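# Place a blue sponge flat on the shelf's top tier

## Task

Put one blue sponge so it rests flat on the upper level of the shelf. The shelf must not be moved, and any sponges already on it must stay flat and separate from each other. At the end, neither gripper may be in contact with any sponge.

## Robot and tools

Robot: two yam_ultra arms, each with a two-finger parallel gripper and a wrist camera. left_arm is mounted on the +y side and right_arm on the -y side. These names do not match the left and right of the images. Calibrated base places in the scene frame: left_arm at (+0.028, +0.365, +0.044) m, right_arm at (+0.028, -0.352, +0.027) m. Both are turned almost not at all about z, and each base's +z points up.

Frames: the scene frame has its origin at table height, centred between the nominal bases, with +x pointing out over the table and +z up. Every hand pose, velocity, target, offset and wrist-camera pose of an arm is expressed in that arm's own base frame. The fixed head cameras and the table use the scene frame. end_effector_position is the point between the finger pads, about 1 cm behind the fingertips. The fingers point along the gripper's +z axis and open along its y axis. Reported positions can be a few centimetres off, more so at long reach.

Row format: a row is 14 numbers, each in [-1, 1]. The first 7 are for left_arm: dx, dy, dz, rx, ry, rz, opening. The last 7 are the same for right_arm. All 14 are required even if only one arm moves. dx to rz are offsets, not poses. They are measured from that arm's Hand target as it stood when the action or move began, along that arm's base axes. 1.0 equals 0.6 m of travel or 180 degrees of turn. rx, ry, rz form a single rotation vector, and the rotation pivots about the Hand target's position. A translation longer than 1.0 gets scaled down along its direction. opening is absolute: +1 is fully open (0.094 m) and -1 is closed. A 0 in the opening slot is a real command, so resend the current opening to leave a gripper unchanged. Sending all six pose numbers as 0 just re-requests the current Hand target.

execute_actions(actions, cameras): actions is a list of actions. Each action is a table of up to 15 rows, and each row runs for one 1/30 s step. If a table has fewer than 15 rows, its last row repeats until 15 steps are done. Every row counts from the pose at the start of that action, not from the row before it. Sending the same offset again therefore moves the arm further. An empty list simply returns the state and images. cameras chooses which images come back: omitted, null or ["all"] gives all of them, [] gives none, and an unknown name invalidates the call. Camera names are cam_head_left, cam_head_right, cam_left_wrist and cam_right_wrist, each 896x504.

move(target, speed, blend, opening_speed, blocking, cameras): drives each gripper in a straight line to its target. target is either one 14-number row or a list of up to 15 rows. Every row is an offset from the Hand targets at the start of the move. speed is in m/s, from 0.002 to 0.5, with a default of 0.25; turning is capped at twice that value in rad/s. It can be one number or one per target. blend, in m, rounds off the corners between listed targets. opening_speed is the rate of change of the commanded opening per second on the -1 to 1 scale, at least 0.2. Use it near its minimum when squeezing a soft sponge. A later target's opening is applied only after all motion has come to rest there. Paths do not avoid obstacles or the other arm, and the total run is capped at 10 s. The result includes a move: line. done means the arm is at rest within 10 mm and 2 degrees of its target. Other endings include off_target, moving, held and fault. limits=paced means the pose was clipped, and limits=held means steps were withheld. Neither done nor off_target tells you whether anything was touched. blocking=false returns after about 0.5 s while the motion keeps going.

wait(seconds 0 to 10) lets time run with the last commands held. stop() brakes a running move, and it needs some distance to do so. zoom_image(camera, region=[x0,y0,x1,y1]) enlarges a region of at most 504x504 pixels from that camera's most recent image. read_manual gives only licence texts. finished_scene(scene) ends the current scene and cannot be undone; pass this scene's number.

Control behaviour: at each step the commanded pose is limited to 100 mm and 20 degrees from the measured pose. Hand target is the last commanded pose after that clipping. The gripper often stops a centimetre or so short of it because of friction and weight. Waiting does not close that gap. Another command does, and if that fails, send the remaining distance as an offset. Avoid paths that pass near an arm's own base, because they can flip its shoulder posture; route around the base instead. An arm blocked by an object keeps pressing until you command its target back past the gripper.

Gripping: grip_measured uses the same scale as opening, and it reads slightly wide when the gripper is empty. It follows the command all the way to the force limit, so it gives no sign of first contact. Sponges are soft, so close slowly and expect them to compress. To release, command an opening well above grip_measured.

Result lines: joint positions (the last number per arm is the finger opening in metres), joint velocities ("within noise" means at rest), joint torques, Tool commands, and step-wise end_effector_position readings after execute_actions only. Torques include the arm's own weight, are noisy, and wrap around at ±28 N m on joints 1 to 3. A MOTOR HOT line appears at 75 °C. At 90 °C that arm folds up and stays idle. Holding loads, keeping an arm stretched out, or pushing against something for a long time heats the motors.

Avoid: dropping the sponge or letting go while it is still moving, fast impacts, hard pressing, bumping the shelf, knocking anything off the table, and bringing the two grippers or wrist cameras together, since the clearance check does not guard that case. Held parts may occasionally be tugged. Finish with the sponge lying flat and both grippers clear of all sponges.

Each tool is called after "Emit:" as name([rows], argument=value, ...), one row to a line, values as JSON.

## Session

Emit:
execute_actions(actions=[])

Scene clock: 0.00 s.
left_arm: end_effector_position=(+0.4037, +0.0232, +0.1015) grip_measured=+1.000 end_effector_quat_wxyz=(+0.592, -0.061, +0.803, -0.007) | right_arm: end_effector_position=(+0.4034, -0.0341, +0.1189) grip_measured=+1.000 end_effector_quat_wxyz=(+0.612, +0.054, +0.785, -0.084)
Joint positions: left_arm=[0.048 1.581 0.38 0.898 -0.015 -0.093 0.094] | right_arm=[0 1.563 0.378 0.94 0.199 -0.019 0.094]
Joint velocities: within noise
Joint torques (N m): no reading
Motor temperatures (°C): left_arm=[26 27 28 25 24 27 28] | right_arm=[27 29 26 27 27 28 28]
Heat: left arm: 28 °C; right arm: 29 °C.
Hand target: left_arm +0.4088, +0.0243, +0.1166; +0.610, -0.060, +0.791, -0.004 | right_arm +0.4078, -0.0355, +0.1345; +0.629, +0.060, +0.770, -0.083
Tool commands: left_gripper/opening=+1.0 right_gripper/opening=+1.0

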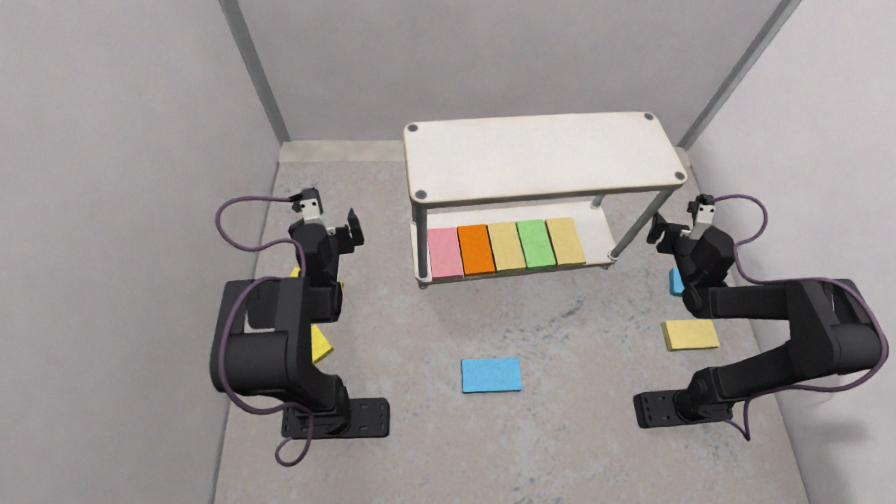

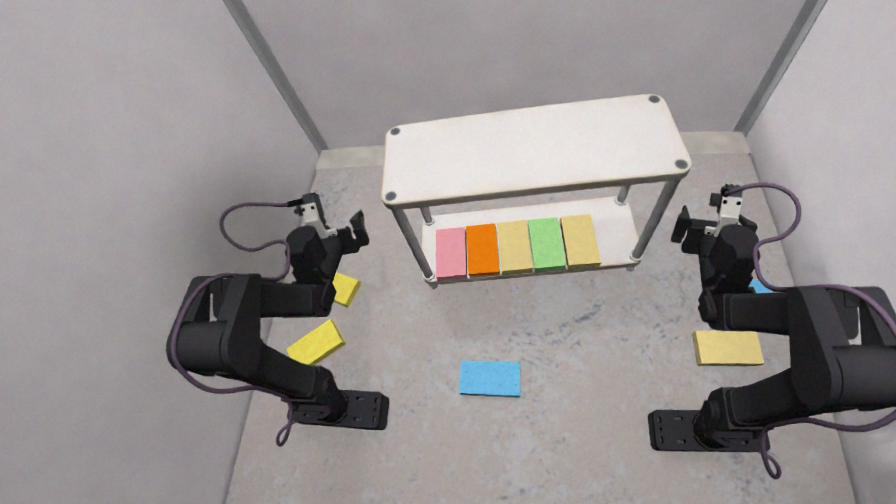

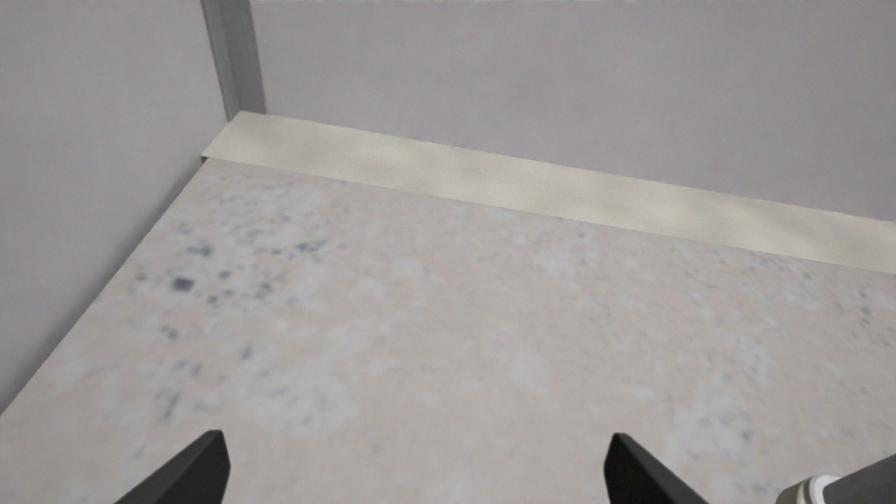

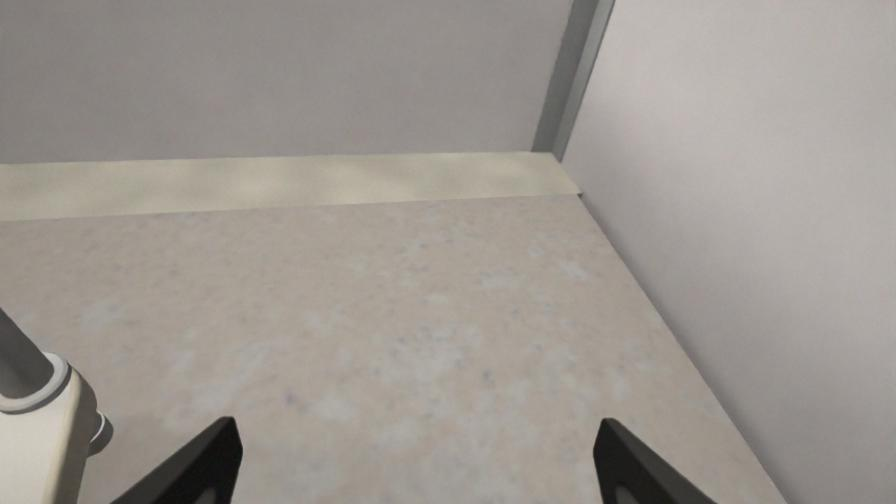

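Emit:
move([
  [0,0,0,0,0,0,1,-0.25,0.05,0.12,-0.034,0.051,0.182,1],
  [0,0,0,0,0,0,1,-0.538,0.526,0.14,-0.101,0.153,0.546,1],
], blend=0.05)

Scene clock: 6.13 s.
left_arm: end_effector_position=(+0.4037, +0.0232, +0.1015) grip_measured=+1.000 end_effector_quat_wxyz=(+0.592, -0.061, +0.803, -0.007) | right_arm: end_effector_position=(+0.0776, +0.2646, +0.1865) grip_measured=+1.000 end_effector_quat_wxyz=(-0.250, +0.647, -0.664, -0.281)
Joint positions: left_arm=[0.048 1.581 0.38 0.898 -0.015 -0.093 0.094] | right_arm=[1.03 0.963 0.856 -0.784 -0.396 -0.373 0.094]
Joint velocities: within noise
Joint torques (N m): left_arm=[-0.01 -4.81 5.09 1.86 -0.01 -0.01] | right_arm=[0.28 -2.17 9.36 2.1 -0.3 0.06]
Motor temperatures (°C): left_arm=[26 27 29 27 24 27 28] | right_arm=[27 30 27 29 27 28 28]
Heat: left arm: 29 °C; right arm: 30 °C.
Hand target: left_arm +0.4088, +0.0243, +0.1166; +0.610, -0.060, +0.791, -0.004 | right_arm +0.0850, +0.2801, +0.2185; -0.299, +0.641, -0.641, -0.299
Off the commanded pose: left_arm 0.016 m, 3 deg | right_arm 0.036 m, 7 deg.
move: off_target (left_arm, right_arm)

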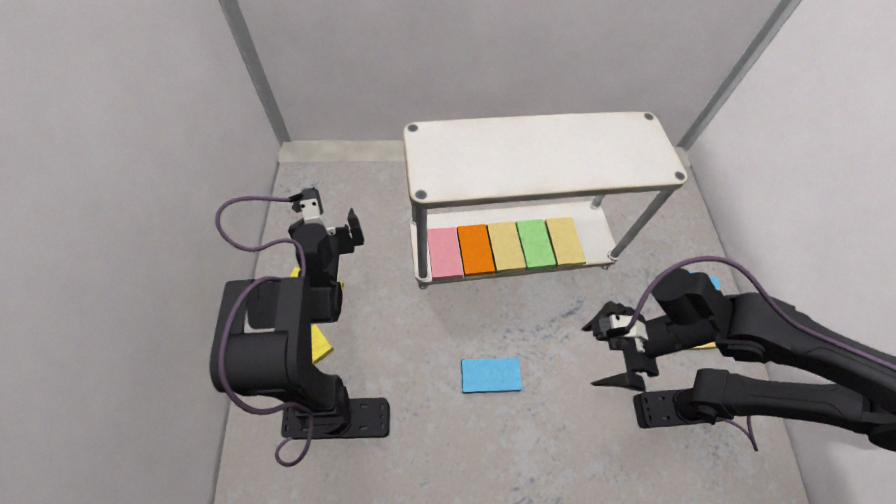

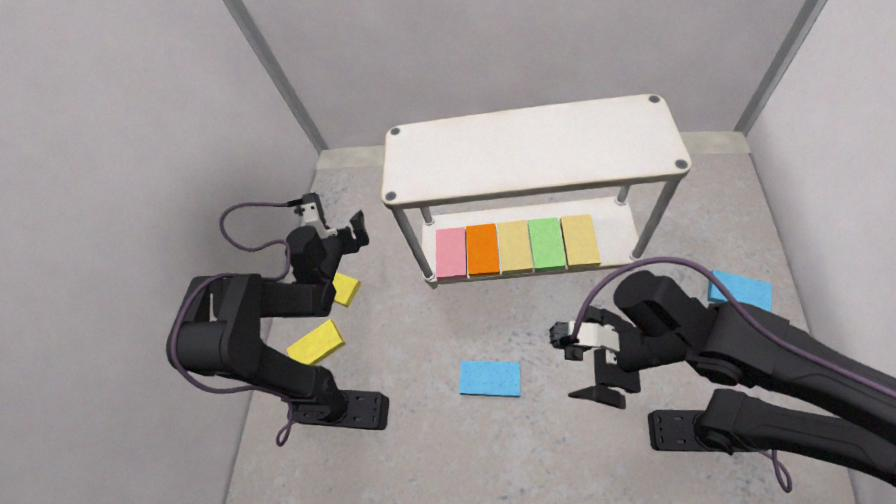

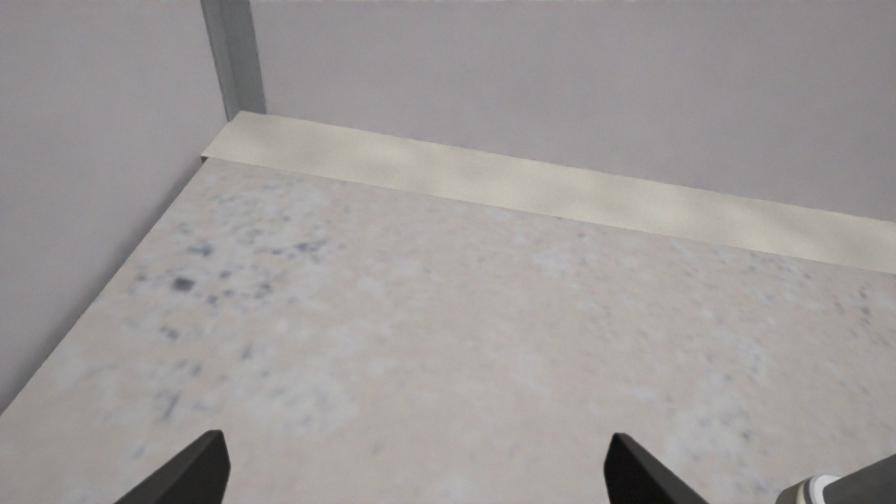

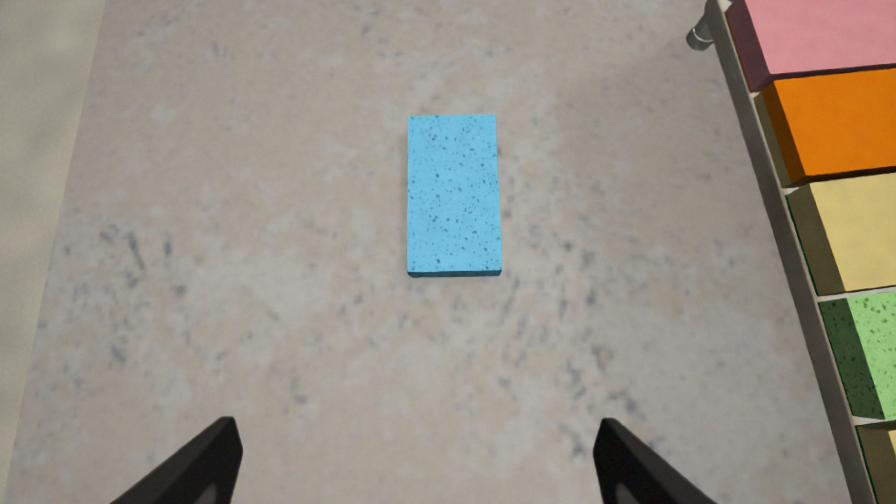

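Emit:
move(target=[0,0,0,0,0,0,1,0.017,0.133,-0.173,0,0,0,1], cameras=["cam_right_wrist","cam_head_left"])

Scene clock: 8.97 s.
left_arm: end_effector_position=(+0.4037, +0.0232, +0.1015) grip_measured=+1.000 end_effector_quat_wxyz=(+0.592, -0.061, +0.803, -0.007) | right_arm: end_effector_position=(+0.0946, +0.3533, +0.1100) grip_measured=+1.000 end_effector_quat_wxyz=(-0.278, +0.645, -0.651, -0.289)
Joint positions: left_arm=[0.048 1.581 0.38 0.898 -0.015 -0.093 0.094] | right_arm=[1.157 1.339 0.714 -0.167 -0.311 -0.277 0.094]
Joint velocities: within noise
Joint torques (N m): left_arm=[-0.02 -4.86 5.15 1.87 0 -0.02] | right_arm=[0.29 -4.42 4.03 2.37 -0.12 0.06]
Motor temperatures (°C): left_arm=[26 28 29 28 24 27 28] | right_arm=[27 30 28 30 27 28 28]
Heat: left arm: 29 °C; right arm: 30 °C.
Hand target: left_arm +0.4088, +0.0243, +0.1166; +0.610, -0.060, +0.791, -0.004 | right_arm +0.0952, +0.3599, +0.1147; -0.299, +0.641, -0.641, -0.299
Off the commanded pose: left_arm 0.016 m, 3 deg | right_arm 0.008 m, 3 deg.
move: off_target (left_arm, right_arm)
Images, in order (width x height): cam_head_left 896x504, cam_right_wrist 896x504.

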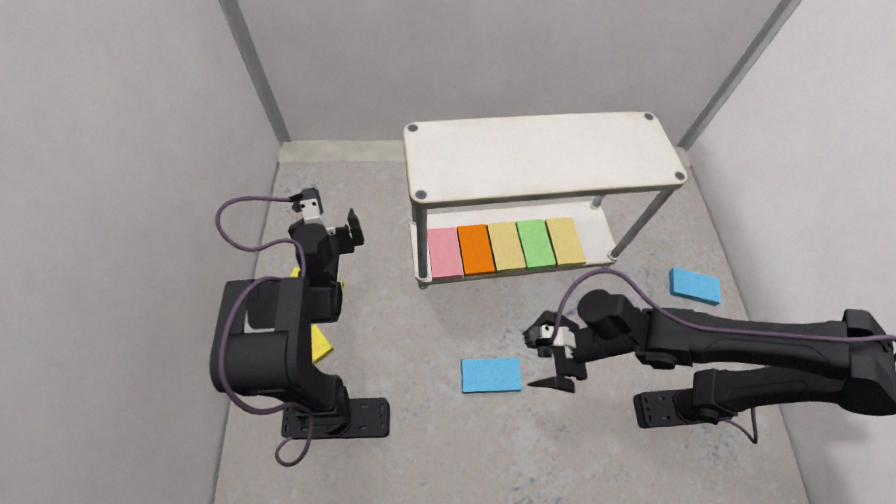

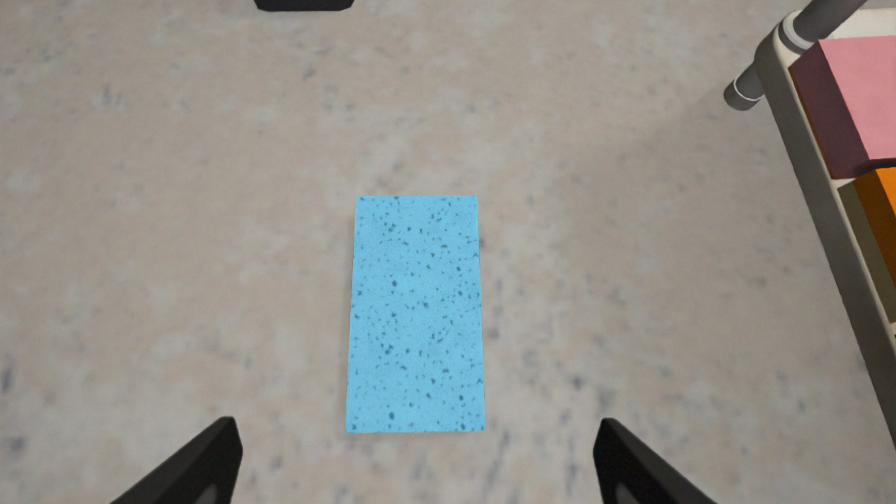

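Emit:
move(target=[0,0,0,0,0,0,1,0,0.058,-0.165,0,0,0,1], speed=0.15, cameras=["cam_right_wrist","cam_head_left"])

Scene clock: 11.13 s.
left_arm: end_effector_position=(+0.4037, +0.0232, +0.1015) grip_measured=+1.000 end_effector_quat_wxyz=(+0.592, -0.061, +0.803, -0.007) | right_arm: end_effector_position=(+0.0969, +0.3864, +0.0086) grip_measured=+1.000 end_effector_quat_wxyz=(-0.278, +0.644, -0.653, -0.287)
Joint positions: left_arm=[0.048 1.581 0.38 0.898 -0.015 -0.093 0.094] | right_arm=[1.201 1.756 0.611 0.359 -0.274 -0.241 0.094]
Joint velocities: within noise
Joint torques (N m): left_arm=[-0.02 -4.86 5.08 1.86 -0.02 -0.02] | right_arm=[0.36 -5.91 3.21 2.4 -0.1 0.07]
Motor temperatures (°C): left_arm=[26 28 29 28 24 27 28] | right_arm=[27 30 28 30 27 28 28]
Heat: left arm: 29 °C; right arm: 30 °C.
Hand target: left_arm +0.4088, +0.0243, +0.1166; +0.610, -0.060, +0.791, -0.004 | right_arm +0.0952, +0.3947, +0.0157; -0.299, +0.641, -0.641, -0.299
Off the commanded pose: left_arm 0.016 m, 3 deg | right_arm 0.011 m, 3 deg.
move: off_target (left_arm, right_arm)
Images, in order (width x height): cam_head_left 896x504, cam_right_wrist 896x504.

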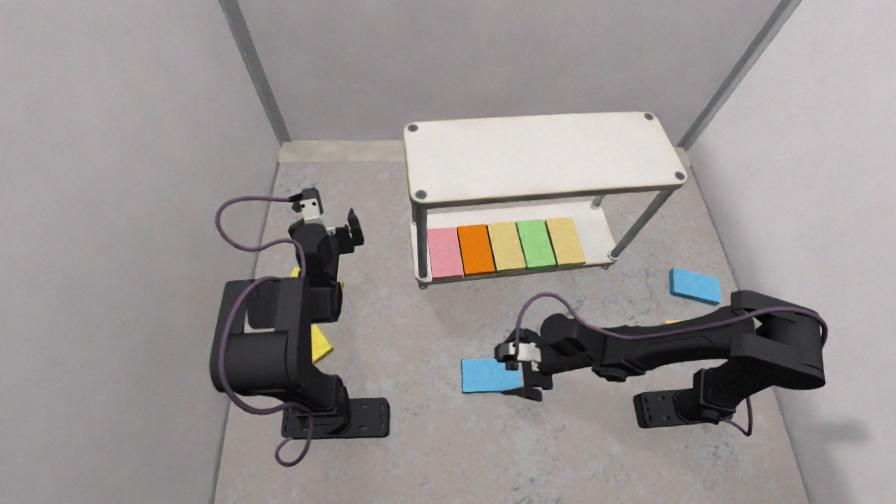

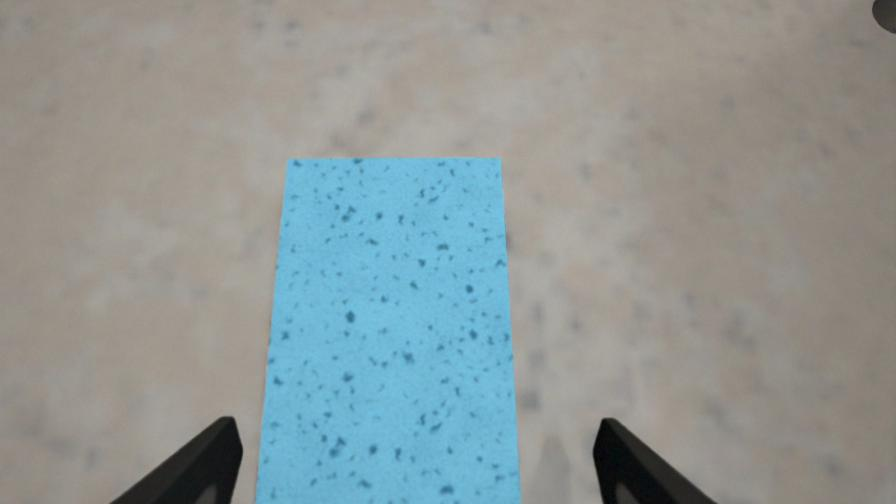

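Emit:
move(target=[0,0,0,0,0,0,1,-0.012,0.015,-0.03,0,0,0,1], speed=0.1, cameras=["cam_right_wrist","cam_head_left"])

Emit:
zoom_image(camera="cam_head_left", region=[440, 310, 580, 420])

Scene clock: 12.77 s.
left_arm: end_effector_position=(+0.4037, +0.0232, +0.1015) grip_measured=+1.000 end_effector_quat_wxyz=(+0.592, -0.061, +0.803, -0.007) | right_arm: end_effector_position=(+0.0906, +0.3965, -0.0076) grip_measured=+1.000 end_effector_quat_wxyz=(-0.286, +0.646, -0.647, -0.287)
Joint positions: left_arm=[0.048 1.581 0.38 0.898 -0.015 -0.093 0.094] | right_arm=[1.237 1.846 0.611 0.469 -0.246 -0.227 0.094]
Joint velocities: within noise
Joint torques (N m): left_arm=[0.06 -4.83 5.14 1.87 0 -0.02] | right_arm=[0.38 -6.12 3.29 2.25 -0.09 0.09]
Motor temperatures (°C): left_arm=[26 28 29 28 24 27 28] | right_arm=[27 30 28 31 27 28 28]
Heat: left arm: 29 °C; right arm: 31 °C.
Hand target: left_arm +0.4088, +0.0243, +0.1166; +0.610, -0.060, +0.791, -0.004 | right_arm +0.0880, +0.4037, -0.0023; -0.299, +0.641, -0.641, -0.299
Off the commanded pose: left_arm 0.016 m, 3 deg | right_arm 0.009 m, 2 deg.
move: off_target (left_arm)
Images, in order (width x height): cam_head_left 896x504, cam_right_wrist 896x504.

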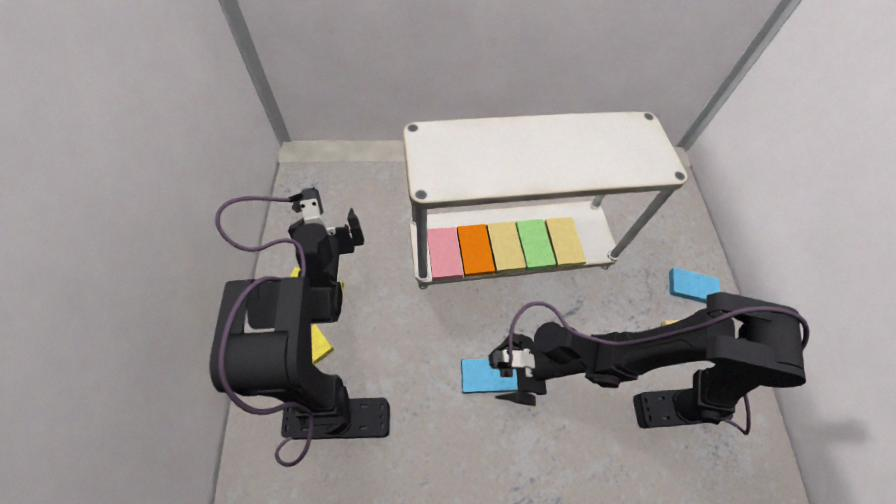

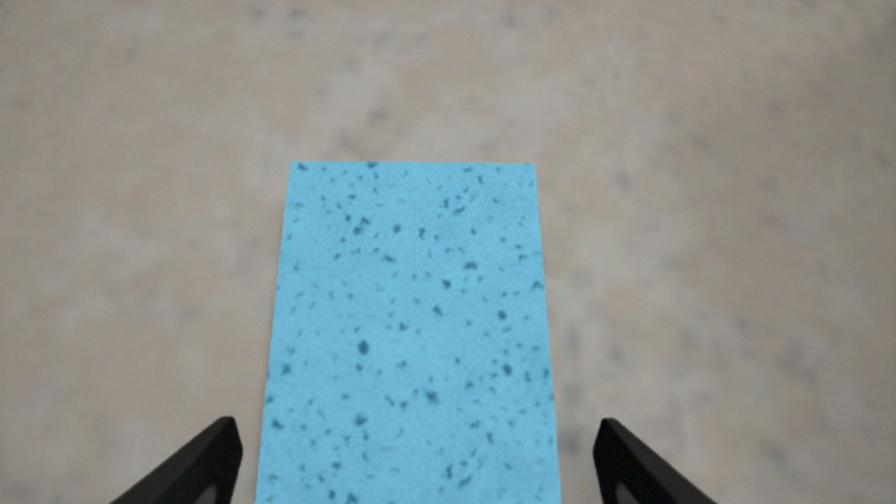

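Scaled by 3.600 from the camera's 896x504 image, which has a finer 1280x720 frame.

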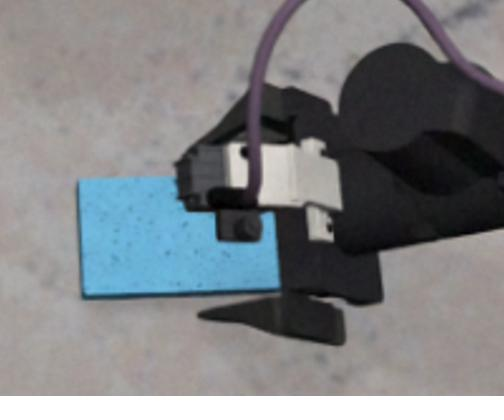

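Emit:
move([
  [0,0,0,0,0,0,1,0,0.005,-0.01,0,0,0,1],
  [0,0,0,0,0,0,1,0,0.005,-0.01,0,0,0,0.12],
], speed=0.1, opening_speed=0.6, cameras=["cam_right_wrist","cam_head_left"])

Scene clock: 15.97 s.
left_arm: end_effector_position=(+0.4037, +0.0232, +0.1015) grip_measured=+1.000 end_effector_quat_wxyz=(+0.592, -0.061, +0.803, -0.007) | right_arm: end_effector_position=(+0.0932, +0.4030, -0.0080) grip_measured=+0.365 end_effector_quat_wxyz=(-0.300, +0.643, -0.642, -0.290)
Joint positions: left_arm=[0.048 1.581 0.38 0.898 -0.015 -0.093 0.094] | right_arm=[1.24 1.875 0.612 0.529 -0.237 -0.226 0.064]
Joint velocities: within noise
Joint torques (N m): left_arm=[0.06 -4.89 5.12 1.85 -0.01 -0.02] | right_arm=[0.42 -5.96 3.66 1.94 -0.15 0.1]
Motor temperatures (°C): left_arm=[26 28 30 29 24 27 28] | right_arm=[27 30 27 31 27 28 28]
Heat: left arm: 30 °C; right arm: 31 °C.
Hand target: left_arm +0.4088, +0.0243, +0.1166; +0.610, -0.060, +0.791, -0.004 | right_arm +0.0880, +0.4067, -0.0083; -0.299, +0.641, -0.641, -0.299
Off the commanded pose: left_arm 0.016 m, 3 deg | right_arm 0.006 m, 1 deg.
move: off_target (left_arm)
Images, in order (width x height): cam_head_left 896x504, cam_right_wrist 896x504.

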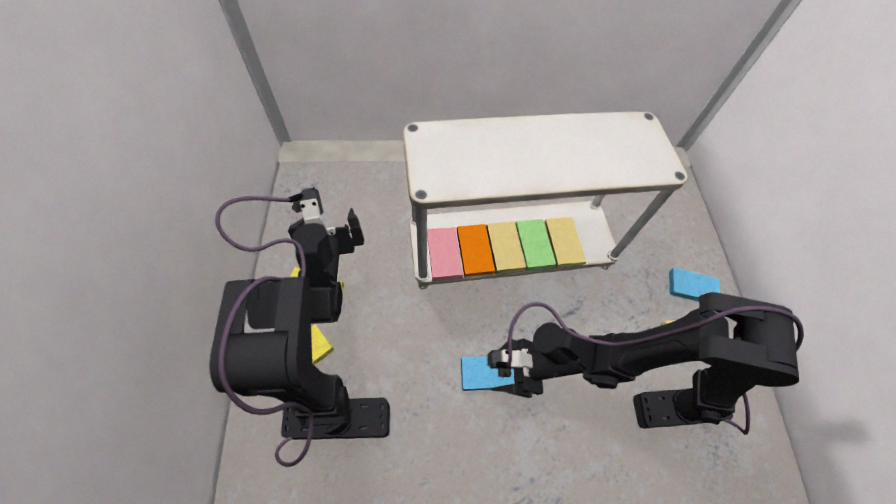

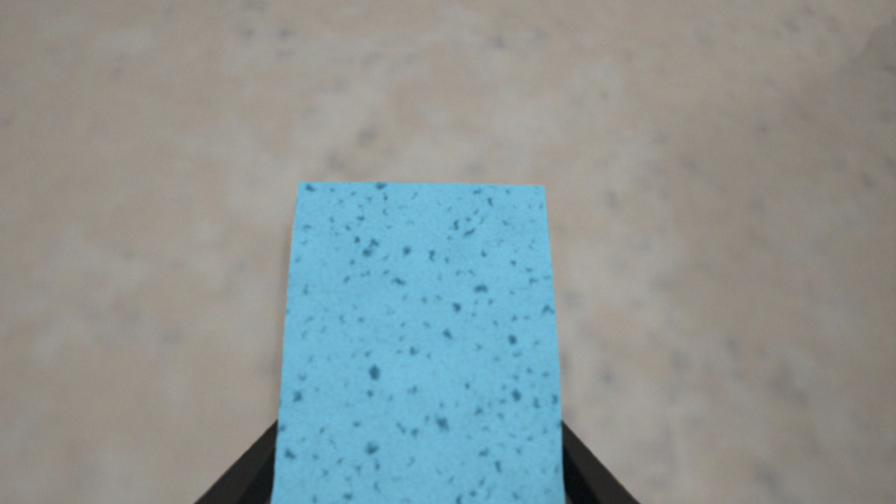

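Emit:
move([
  [0,0,0,0,0,0,1,0,-0.083,0.433,0,0,0,0.12],
  [0,0,0,0,0,0,1,0.267,-0.31,0.617,0,0,-0.2,0.12],
  [0,0,0,0,0,0,1,0.4,-0.345,0.6,0,0,-0.389,0.12],
], blend=0.05, speed=0.2)

Scene clock: 21.90 s.
left_arm: end_effector_position=(+0.4037, +0.0232, +0.1015) grip_measured=+1.000 end_effector_quat_wxyz=(+0.592, -0.061, +0.803, -0.007) | right_arm: end_effector_position=(+0.3239, +0.2041, +0.3455) grip_measured=+0.365 end_effector_quat_wxyz=(+0.410, -0.172, +0.892, +0.081)
Joint positions: left_arm=[0.048 1.581 0.38 0.898 -0.015 -0.093 0.094] | right_arm=[0.654 1.423 1.717 -1.02 0.203 0.182 0.064]
Joint velocities: within noise
Joint torques (N m): left_arm=[0.03 -4.83 5.14 1.86 0 -0.03] | right_arm=[0.09 -3.89 7.12 1.61 0.23 0.08]
Motor temperatures (°C): left_arm=[26 28 30 30 24 27 28] | right_arm=[27 31 28 31 27 28 29]
Heat: left arm: 30 °C; right arm: 31 °C.
Hand target: left_arm +0.4088, +0.0243, +0.1166; +0.610, -0.060, +0.791, -0.004 | right_arm +0.3280, +0.1997, +0.3517; +0.416, -0.158, +0.893, +0.073
Off the commanded pose: left_arm 0.016 m, 3 deg | right_arm 0.009 m, 2 deg.
move: off_target (left_arm)

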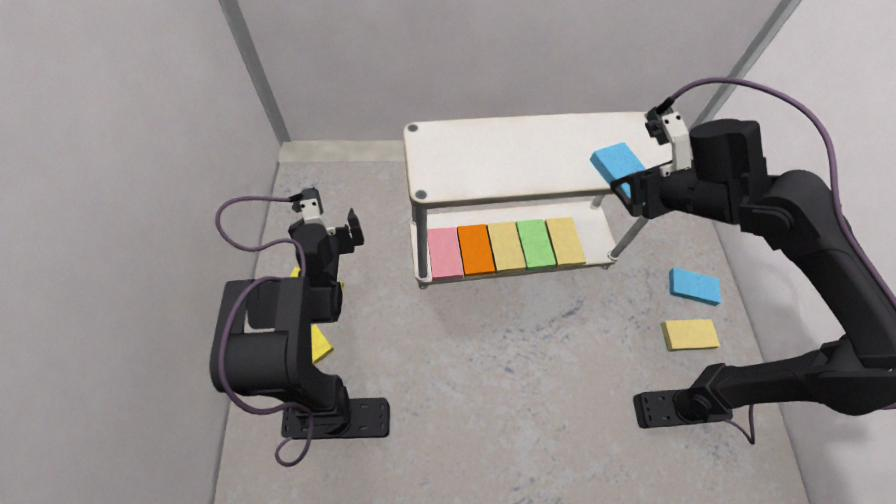

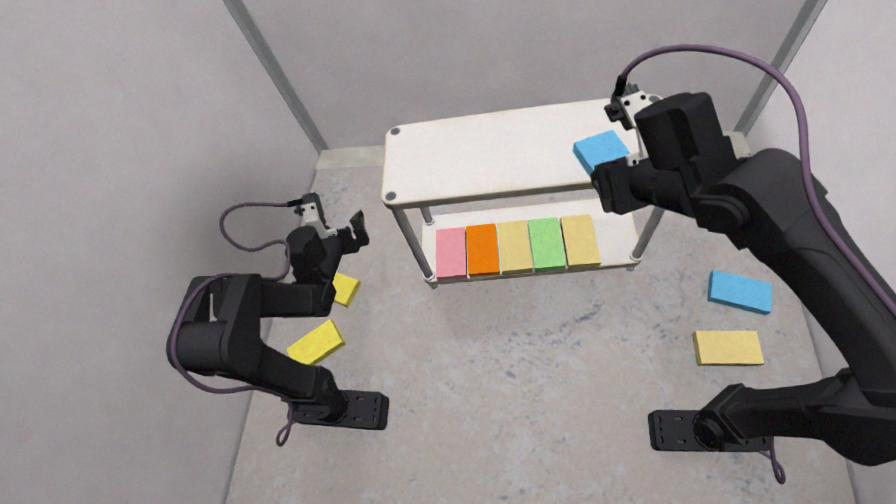

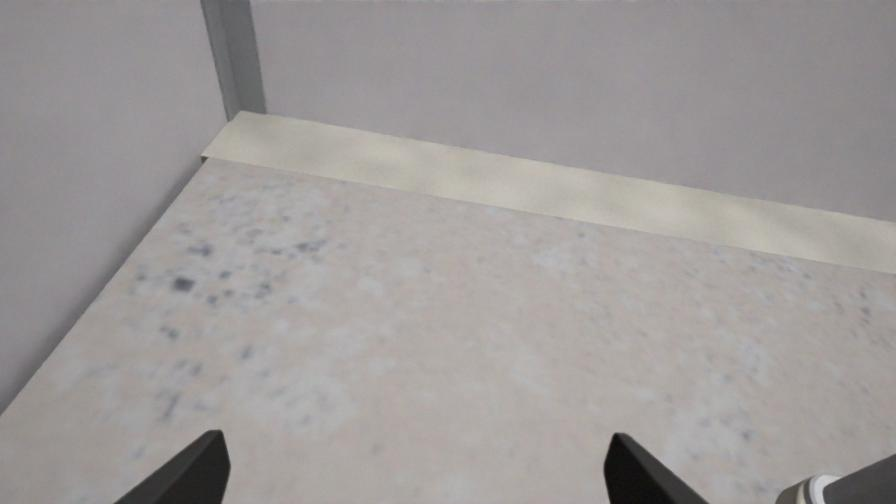

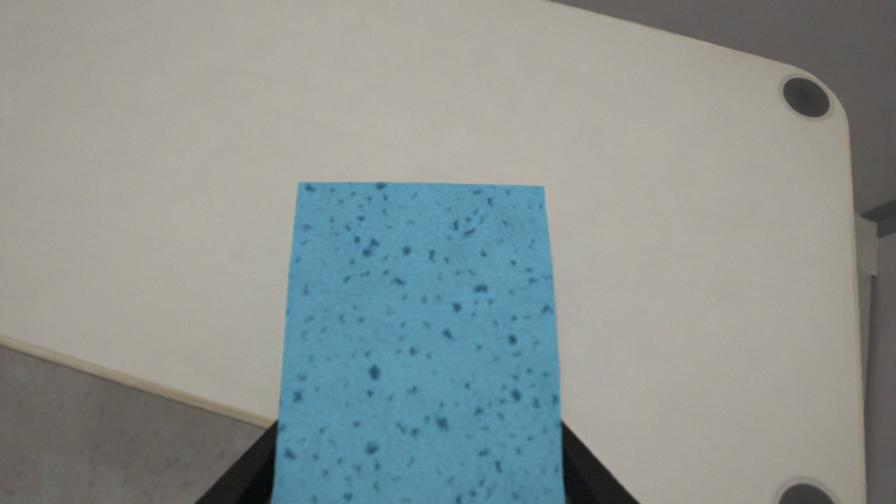

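Emit:
move(target=[0,0,0,0,0,0,1,0.175,0.06,0,0,0,0,0.12], speed=0.2, cameras=["cam_right_wrist","cam_head_left","cam_head_right"])

Emit:
zoom_image(camera="cam_head_left", region=[500, 80, 740, 240])

Scene clock: 23.90 s.
left_arm: end_effector_position=(+0.4037, +0.0232, +0.1015) grip_measured=+1.000 end_effector_quat_wxyz=(+0.592, -0.061, +0.803, -0.007) | right_arm: end_effector_position=(+0.4351, +0.2392, +0.3487) grip_measured=+0.365 end_effector_quat_wxyz=(+0.424, -0.157, +0.889, +0.075)
Joint positions: left_arm=[0.048 1.581 0.38 0.898 -0.015 -0.093 0.094] | right_arm=[0.559 1.848 2.165 -1.009 0.162 0.133 0.064]
Joint velocities: within noise
Joint torques (N m): left_arm=[0.01 -4.83 5.16 1.87 0 -0.01] | right_arm=[-0.46 -7.36 7.94 1.3 -0.09 -0.06]
Motor temperatures (°C): left_arm=[26 28 30 30 24 27 28] | right_arm=[27 31 28 31 27 28 29]
Heat: left arm: 30 °C; right arm: 31 °C.
Hand target: left_arm +0.4088, +0.0243, +0.1166; +0.610, -0.060, +0.791, -0.004 | right_arm +0.4330, +0.2357, +0.3517; +0.416, -0.158, +0.893, +0.073
Off the commanded pose: left_arm 0.016 m, 3 deg | right_arm 0.005 m, 1 deg.
move: off_target (left_arm)
Images, in order (width x height): cam_head_left 896x504, cam_head_right 896x504, cam_right_wrist 896x504.

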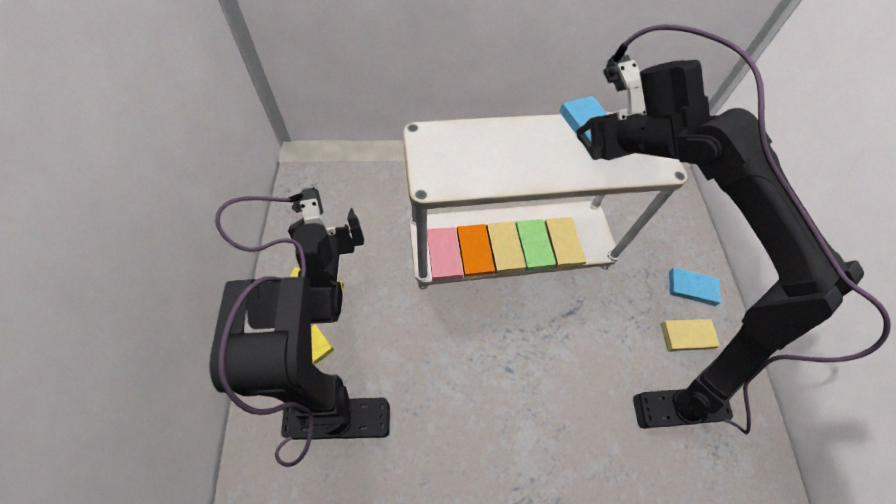

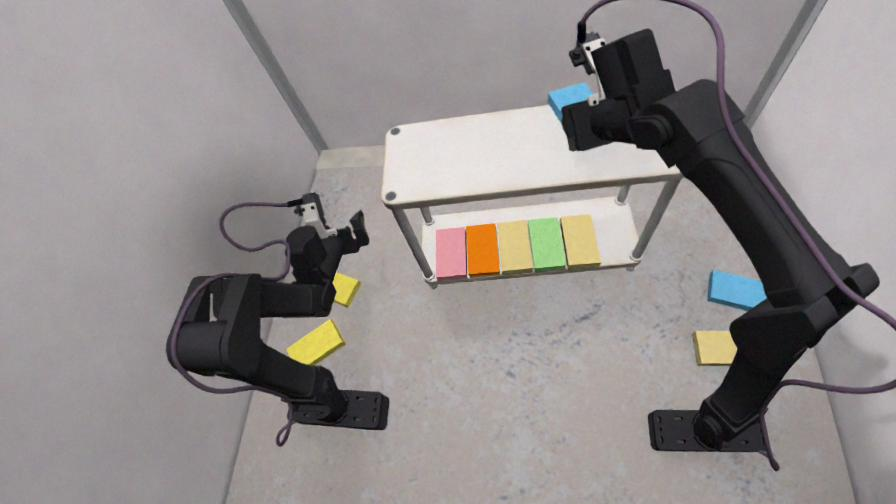

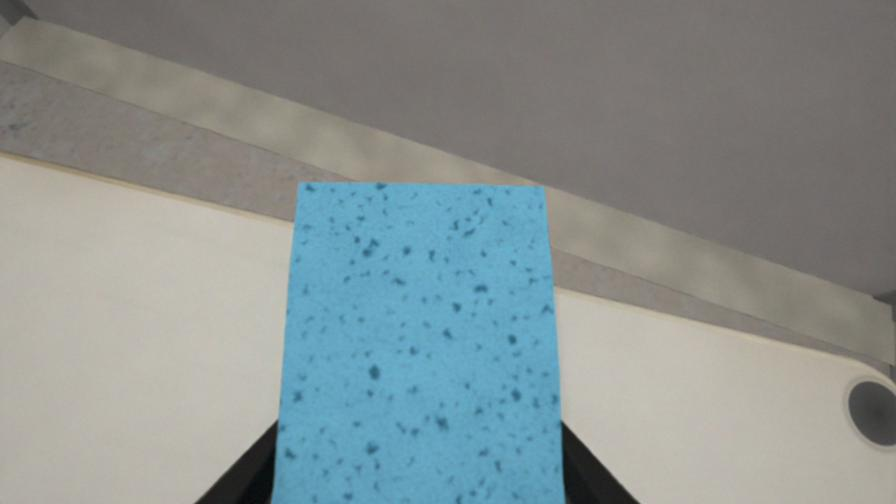

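Scaled by 2.100 from the camera's 896x504 image, which has a finer 1280x720 frame.

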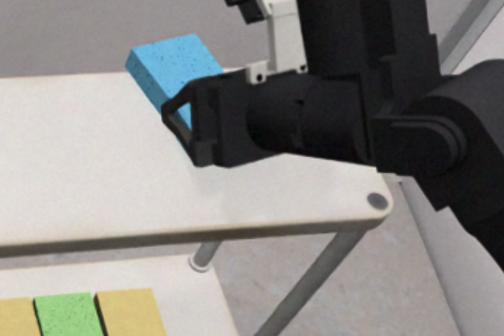

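Emit:
move([
  [0,0,0,0,0,0,1,-0.045,-0.005,0,0,0,0,0.12],
  [0,0,0,0,0,0,1,-0.045,-0.005,-0.018,0,0,0,0.12],
], speed=0.08, cameras=["cam_right_wrist","cam_head_left"])

Emit:
zoom_image(camera="cam_head_left", region=[500, 80, 740, 240])

Scene clock: 27.07 s.
left_arm: end_effector_position=(+0.4037, +0.0232, +0.1015) grip_measured=+1.000 end_effector_quat_wxyz=(+0.592, -0.061, +0.803, -0.007) | right_arm: end_effector_position=(+0.4122, +0.2345, +0.3474) grip_measured=+0.365 end_effector_quat_wxyz=(+0.425, -0.161, +0.887, +0.078)
Joint positions: left_arm=[0.048 1.581 0.38 0.898 -0.015 -0.093 0.094] | right_arm=[0.579 1.741 2.019 -0.968 0.17 0.139 0.064]
Joint velocities: within noise
Joint torques (N m): left_arm=[0.02 -4.89 5.09 1.86 0.01 -0.01] | right_arm=[0.29 -8.28 2.97 1.66 0.08 0.09]
Motor temperatures (°C): left_arm=[26 28 30 30 24 27 28] | right_arm=[27 31 28 31 27 28 29]
Heat: left arm: 30 °C; right arm: 31 °C.
Hand target: left_arm +0.4088, +0.0243, +0.1166; +0.610, -0.060, +0.791, -0.004 | right_arm +0.4060, +0.2327, +0.3409; +0.416, -0.158, +0.893, +0.073
Off the commanded pose: left_arm 0.016 m, 3 deg | right_arm 0.009 m, 1 deg.
move: off_target (left_arm)
Images, in order (width x height): cam_head_left 896x504, cam_right_wrist 896x504.

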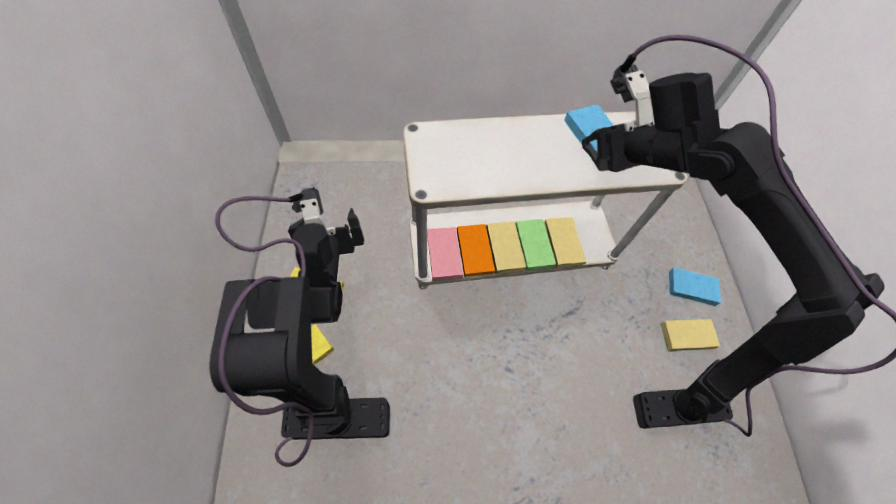

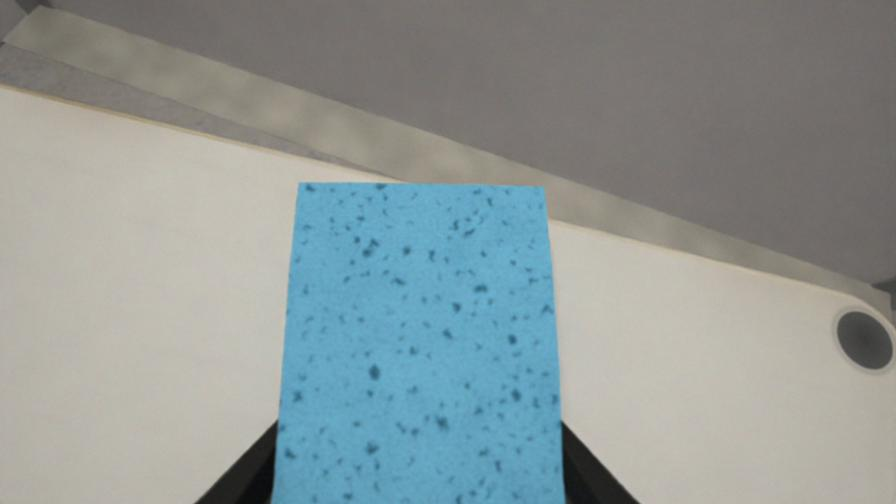

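Scaled by 2.100 from the camera's 896x504 image, which has a finer 1280x720 frame.

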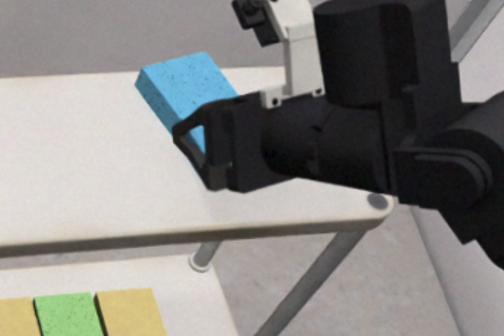

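Emit:
move([
  [0,0,0,0,0,0,1,-0.015,0,0.025,0,0,0,0.12],
  [0,0,0,0,0,0,1,-0.037,-0.005,0.025,0,0,0,0.12],
], speed=0.08, cameras=["cam_right_wrist","cam_head_left"])

Emit:
move(target=[0,0,0,0,0,0,1,0,0,-0.028,0,0,0,0.12], speed=0.05, cameras=["cam_right_wrist","cam_head_left"])

Emit:
zoom_image(camera="cam_head_left", region=[500, 80, 740, 240])

Scene clock: 28.67 s.
left_arm: end_effector_position=(+0.4037, +0.0232, +0.1015) grip_measured=+1.000 end_effector_quat_wxyz=(+0.592, -0.061, +0.803, -0.007) | right_arm: end_effector_position=(+0.3960, +0.2430, +0.3487) grip_measured=+0.365 end_effector_quat_wxyz=(+0.417, -0.167, +0.890, +0.080)
Joint positions: left_arm=[0.048 1.581 0.38 0.898 -0.015 -0.093 0.094] | right_arm=[0.62 1.725 2.022 -1.006 0.188 0.162 0.064]
Joint velocities: within noise
Joint torques (N m): left_arm=[0.02 -4.82 5.14 1.86 -0.02 -0.02] | right_arm=[0.28 -10.13 4.03 1.33 0.14 0.07]
Motor temperatures (°C): left_arm=[26 28 30 30 24 27 28] | right_arm=[27 31 28 31 27 28 29]
Heat: left arm: 30 °C; right arm: 31 °C.
Hand target: left_arm +0.4088, +0.0243, +0.1166; +0.610, -0.060, +0.791, -0.004 | right_arm +0.3838, +0.2297, +0.3559; +0.416, -0.158, +0.893, +0.073
Off the commanded pose: left_arm 0.016 m, 3 deg | right_arm 0.019 m, 1 deg.
move: off_target (left_arm, right_arm)
Images, in order (width x height): cam_head_left 896x504, cam_right_wrist 896x504.

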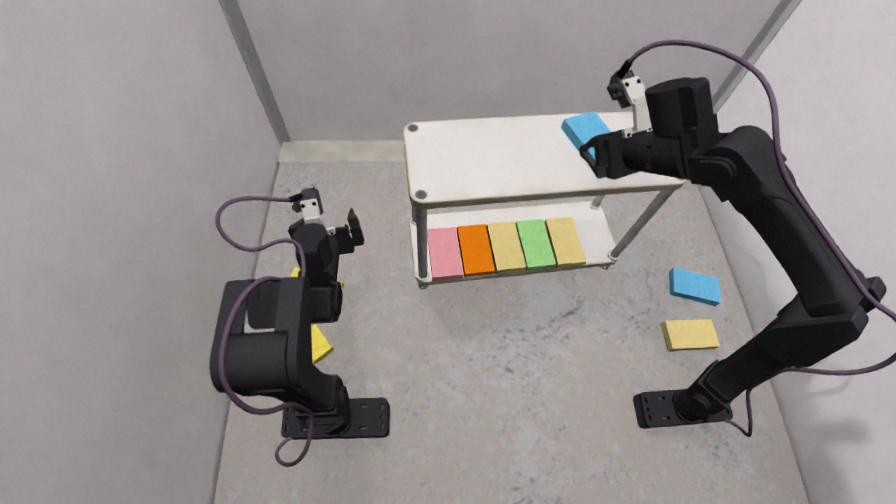

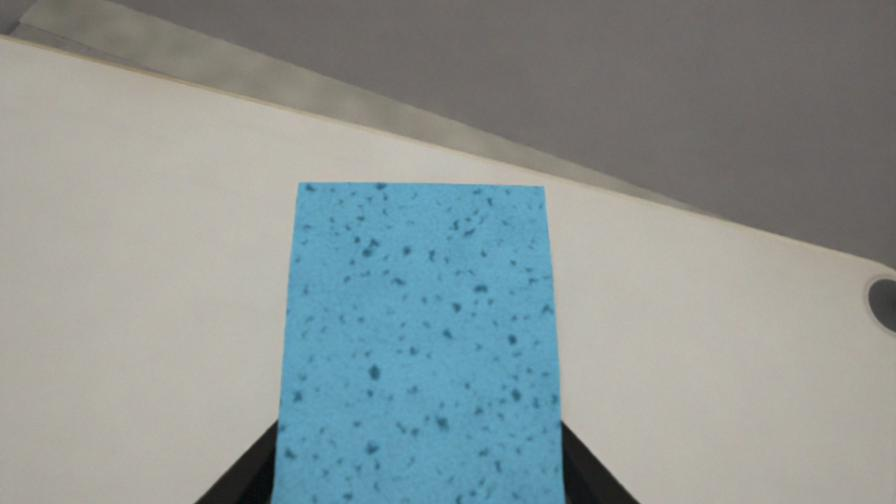

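Scene clock: 29.73 s.
left_arm: end_effector_position=(+0.4037, +0.0232, +0.1015) grip_measured=+1.000 end_effector_quat_wxyz=(+0.592, -0.061, +0.803, -0.007) | right_arm: end_effector_position=(+0.3871, +0.2365, +0.3470) grip_measured=+0.365 end_effector_quat_wxyz=(+0.426, -0.165, +0.886, +0.082)
Joint positions: left_arm=[0.048 1.581 0.38 0.898 -0.015 -0.093 0.094] | right_arm=[0.622 1.655 1.916 -0.951 0.193 0.162 0.064]
Joint velocities: within noise
Joint torques (N m): left_arm=[0.03 -4.83 5.14 1.86 -0.01 -0.01] | right_arm=[0.21 -7.5 2.99 1.63 0.1 0.07]
Motor temperatures (°C): left_arm=[26 28 30 31 24 27 28] | right_arm=[27 32 28 31 27 28 29]
Heat: left arm: 31 °C; right arm: 32 °C.
Hand target: left_arm +0.4088, +0.0243, +0.1166; +0.610, -0.060, +0.791, -0.004 | right_arm +0.3838, +0.2297, +0.3391; +0.416, -0.158, +0.893, +0.073
Off the commanded pose: left_arm 0.016 m, 3 deg | right_arm 0.011 m, 2 deg.
move: off_target (left_arm, right_arm)
Images, in order (width x height): cam_head_left 896x504, cam_right_wrist 896x504.

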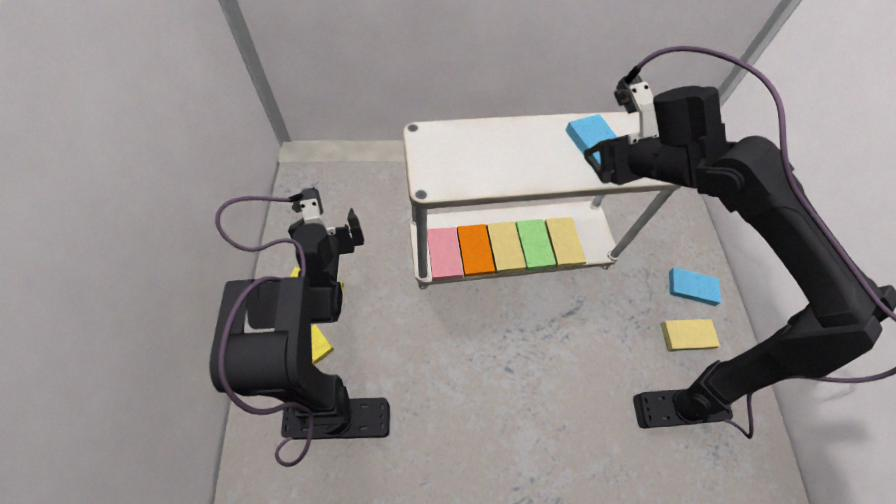

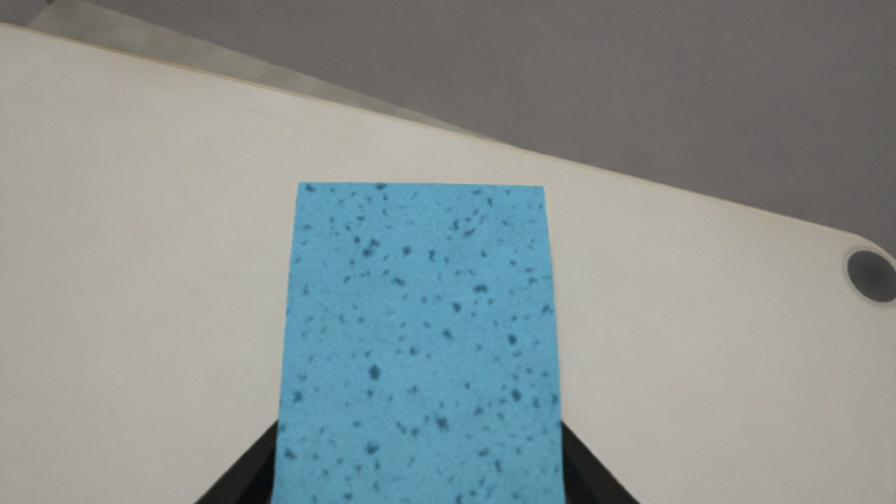

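Scaled by 2.100 from the camera's 896x504 image, which has a finer 1280x720 frame.

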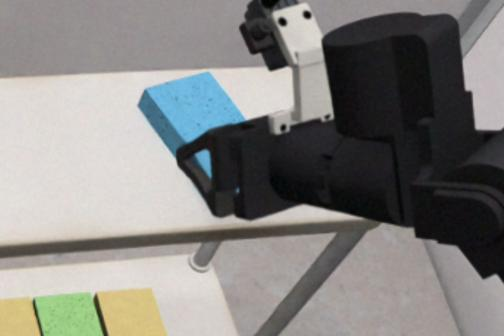

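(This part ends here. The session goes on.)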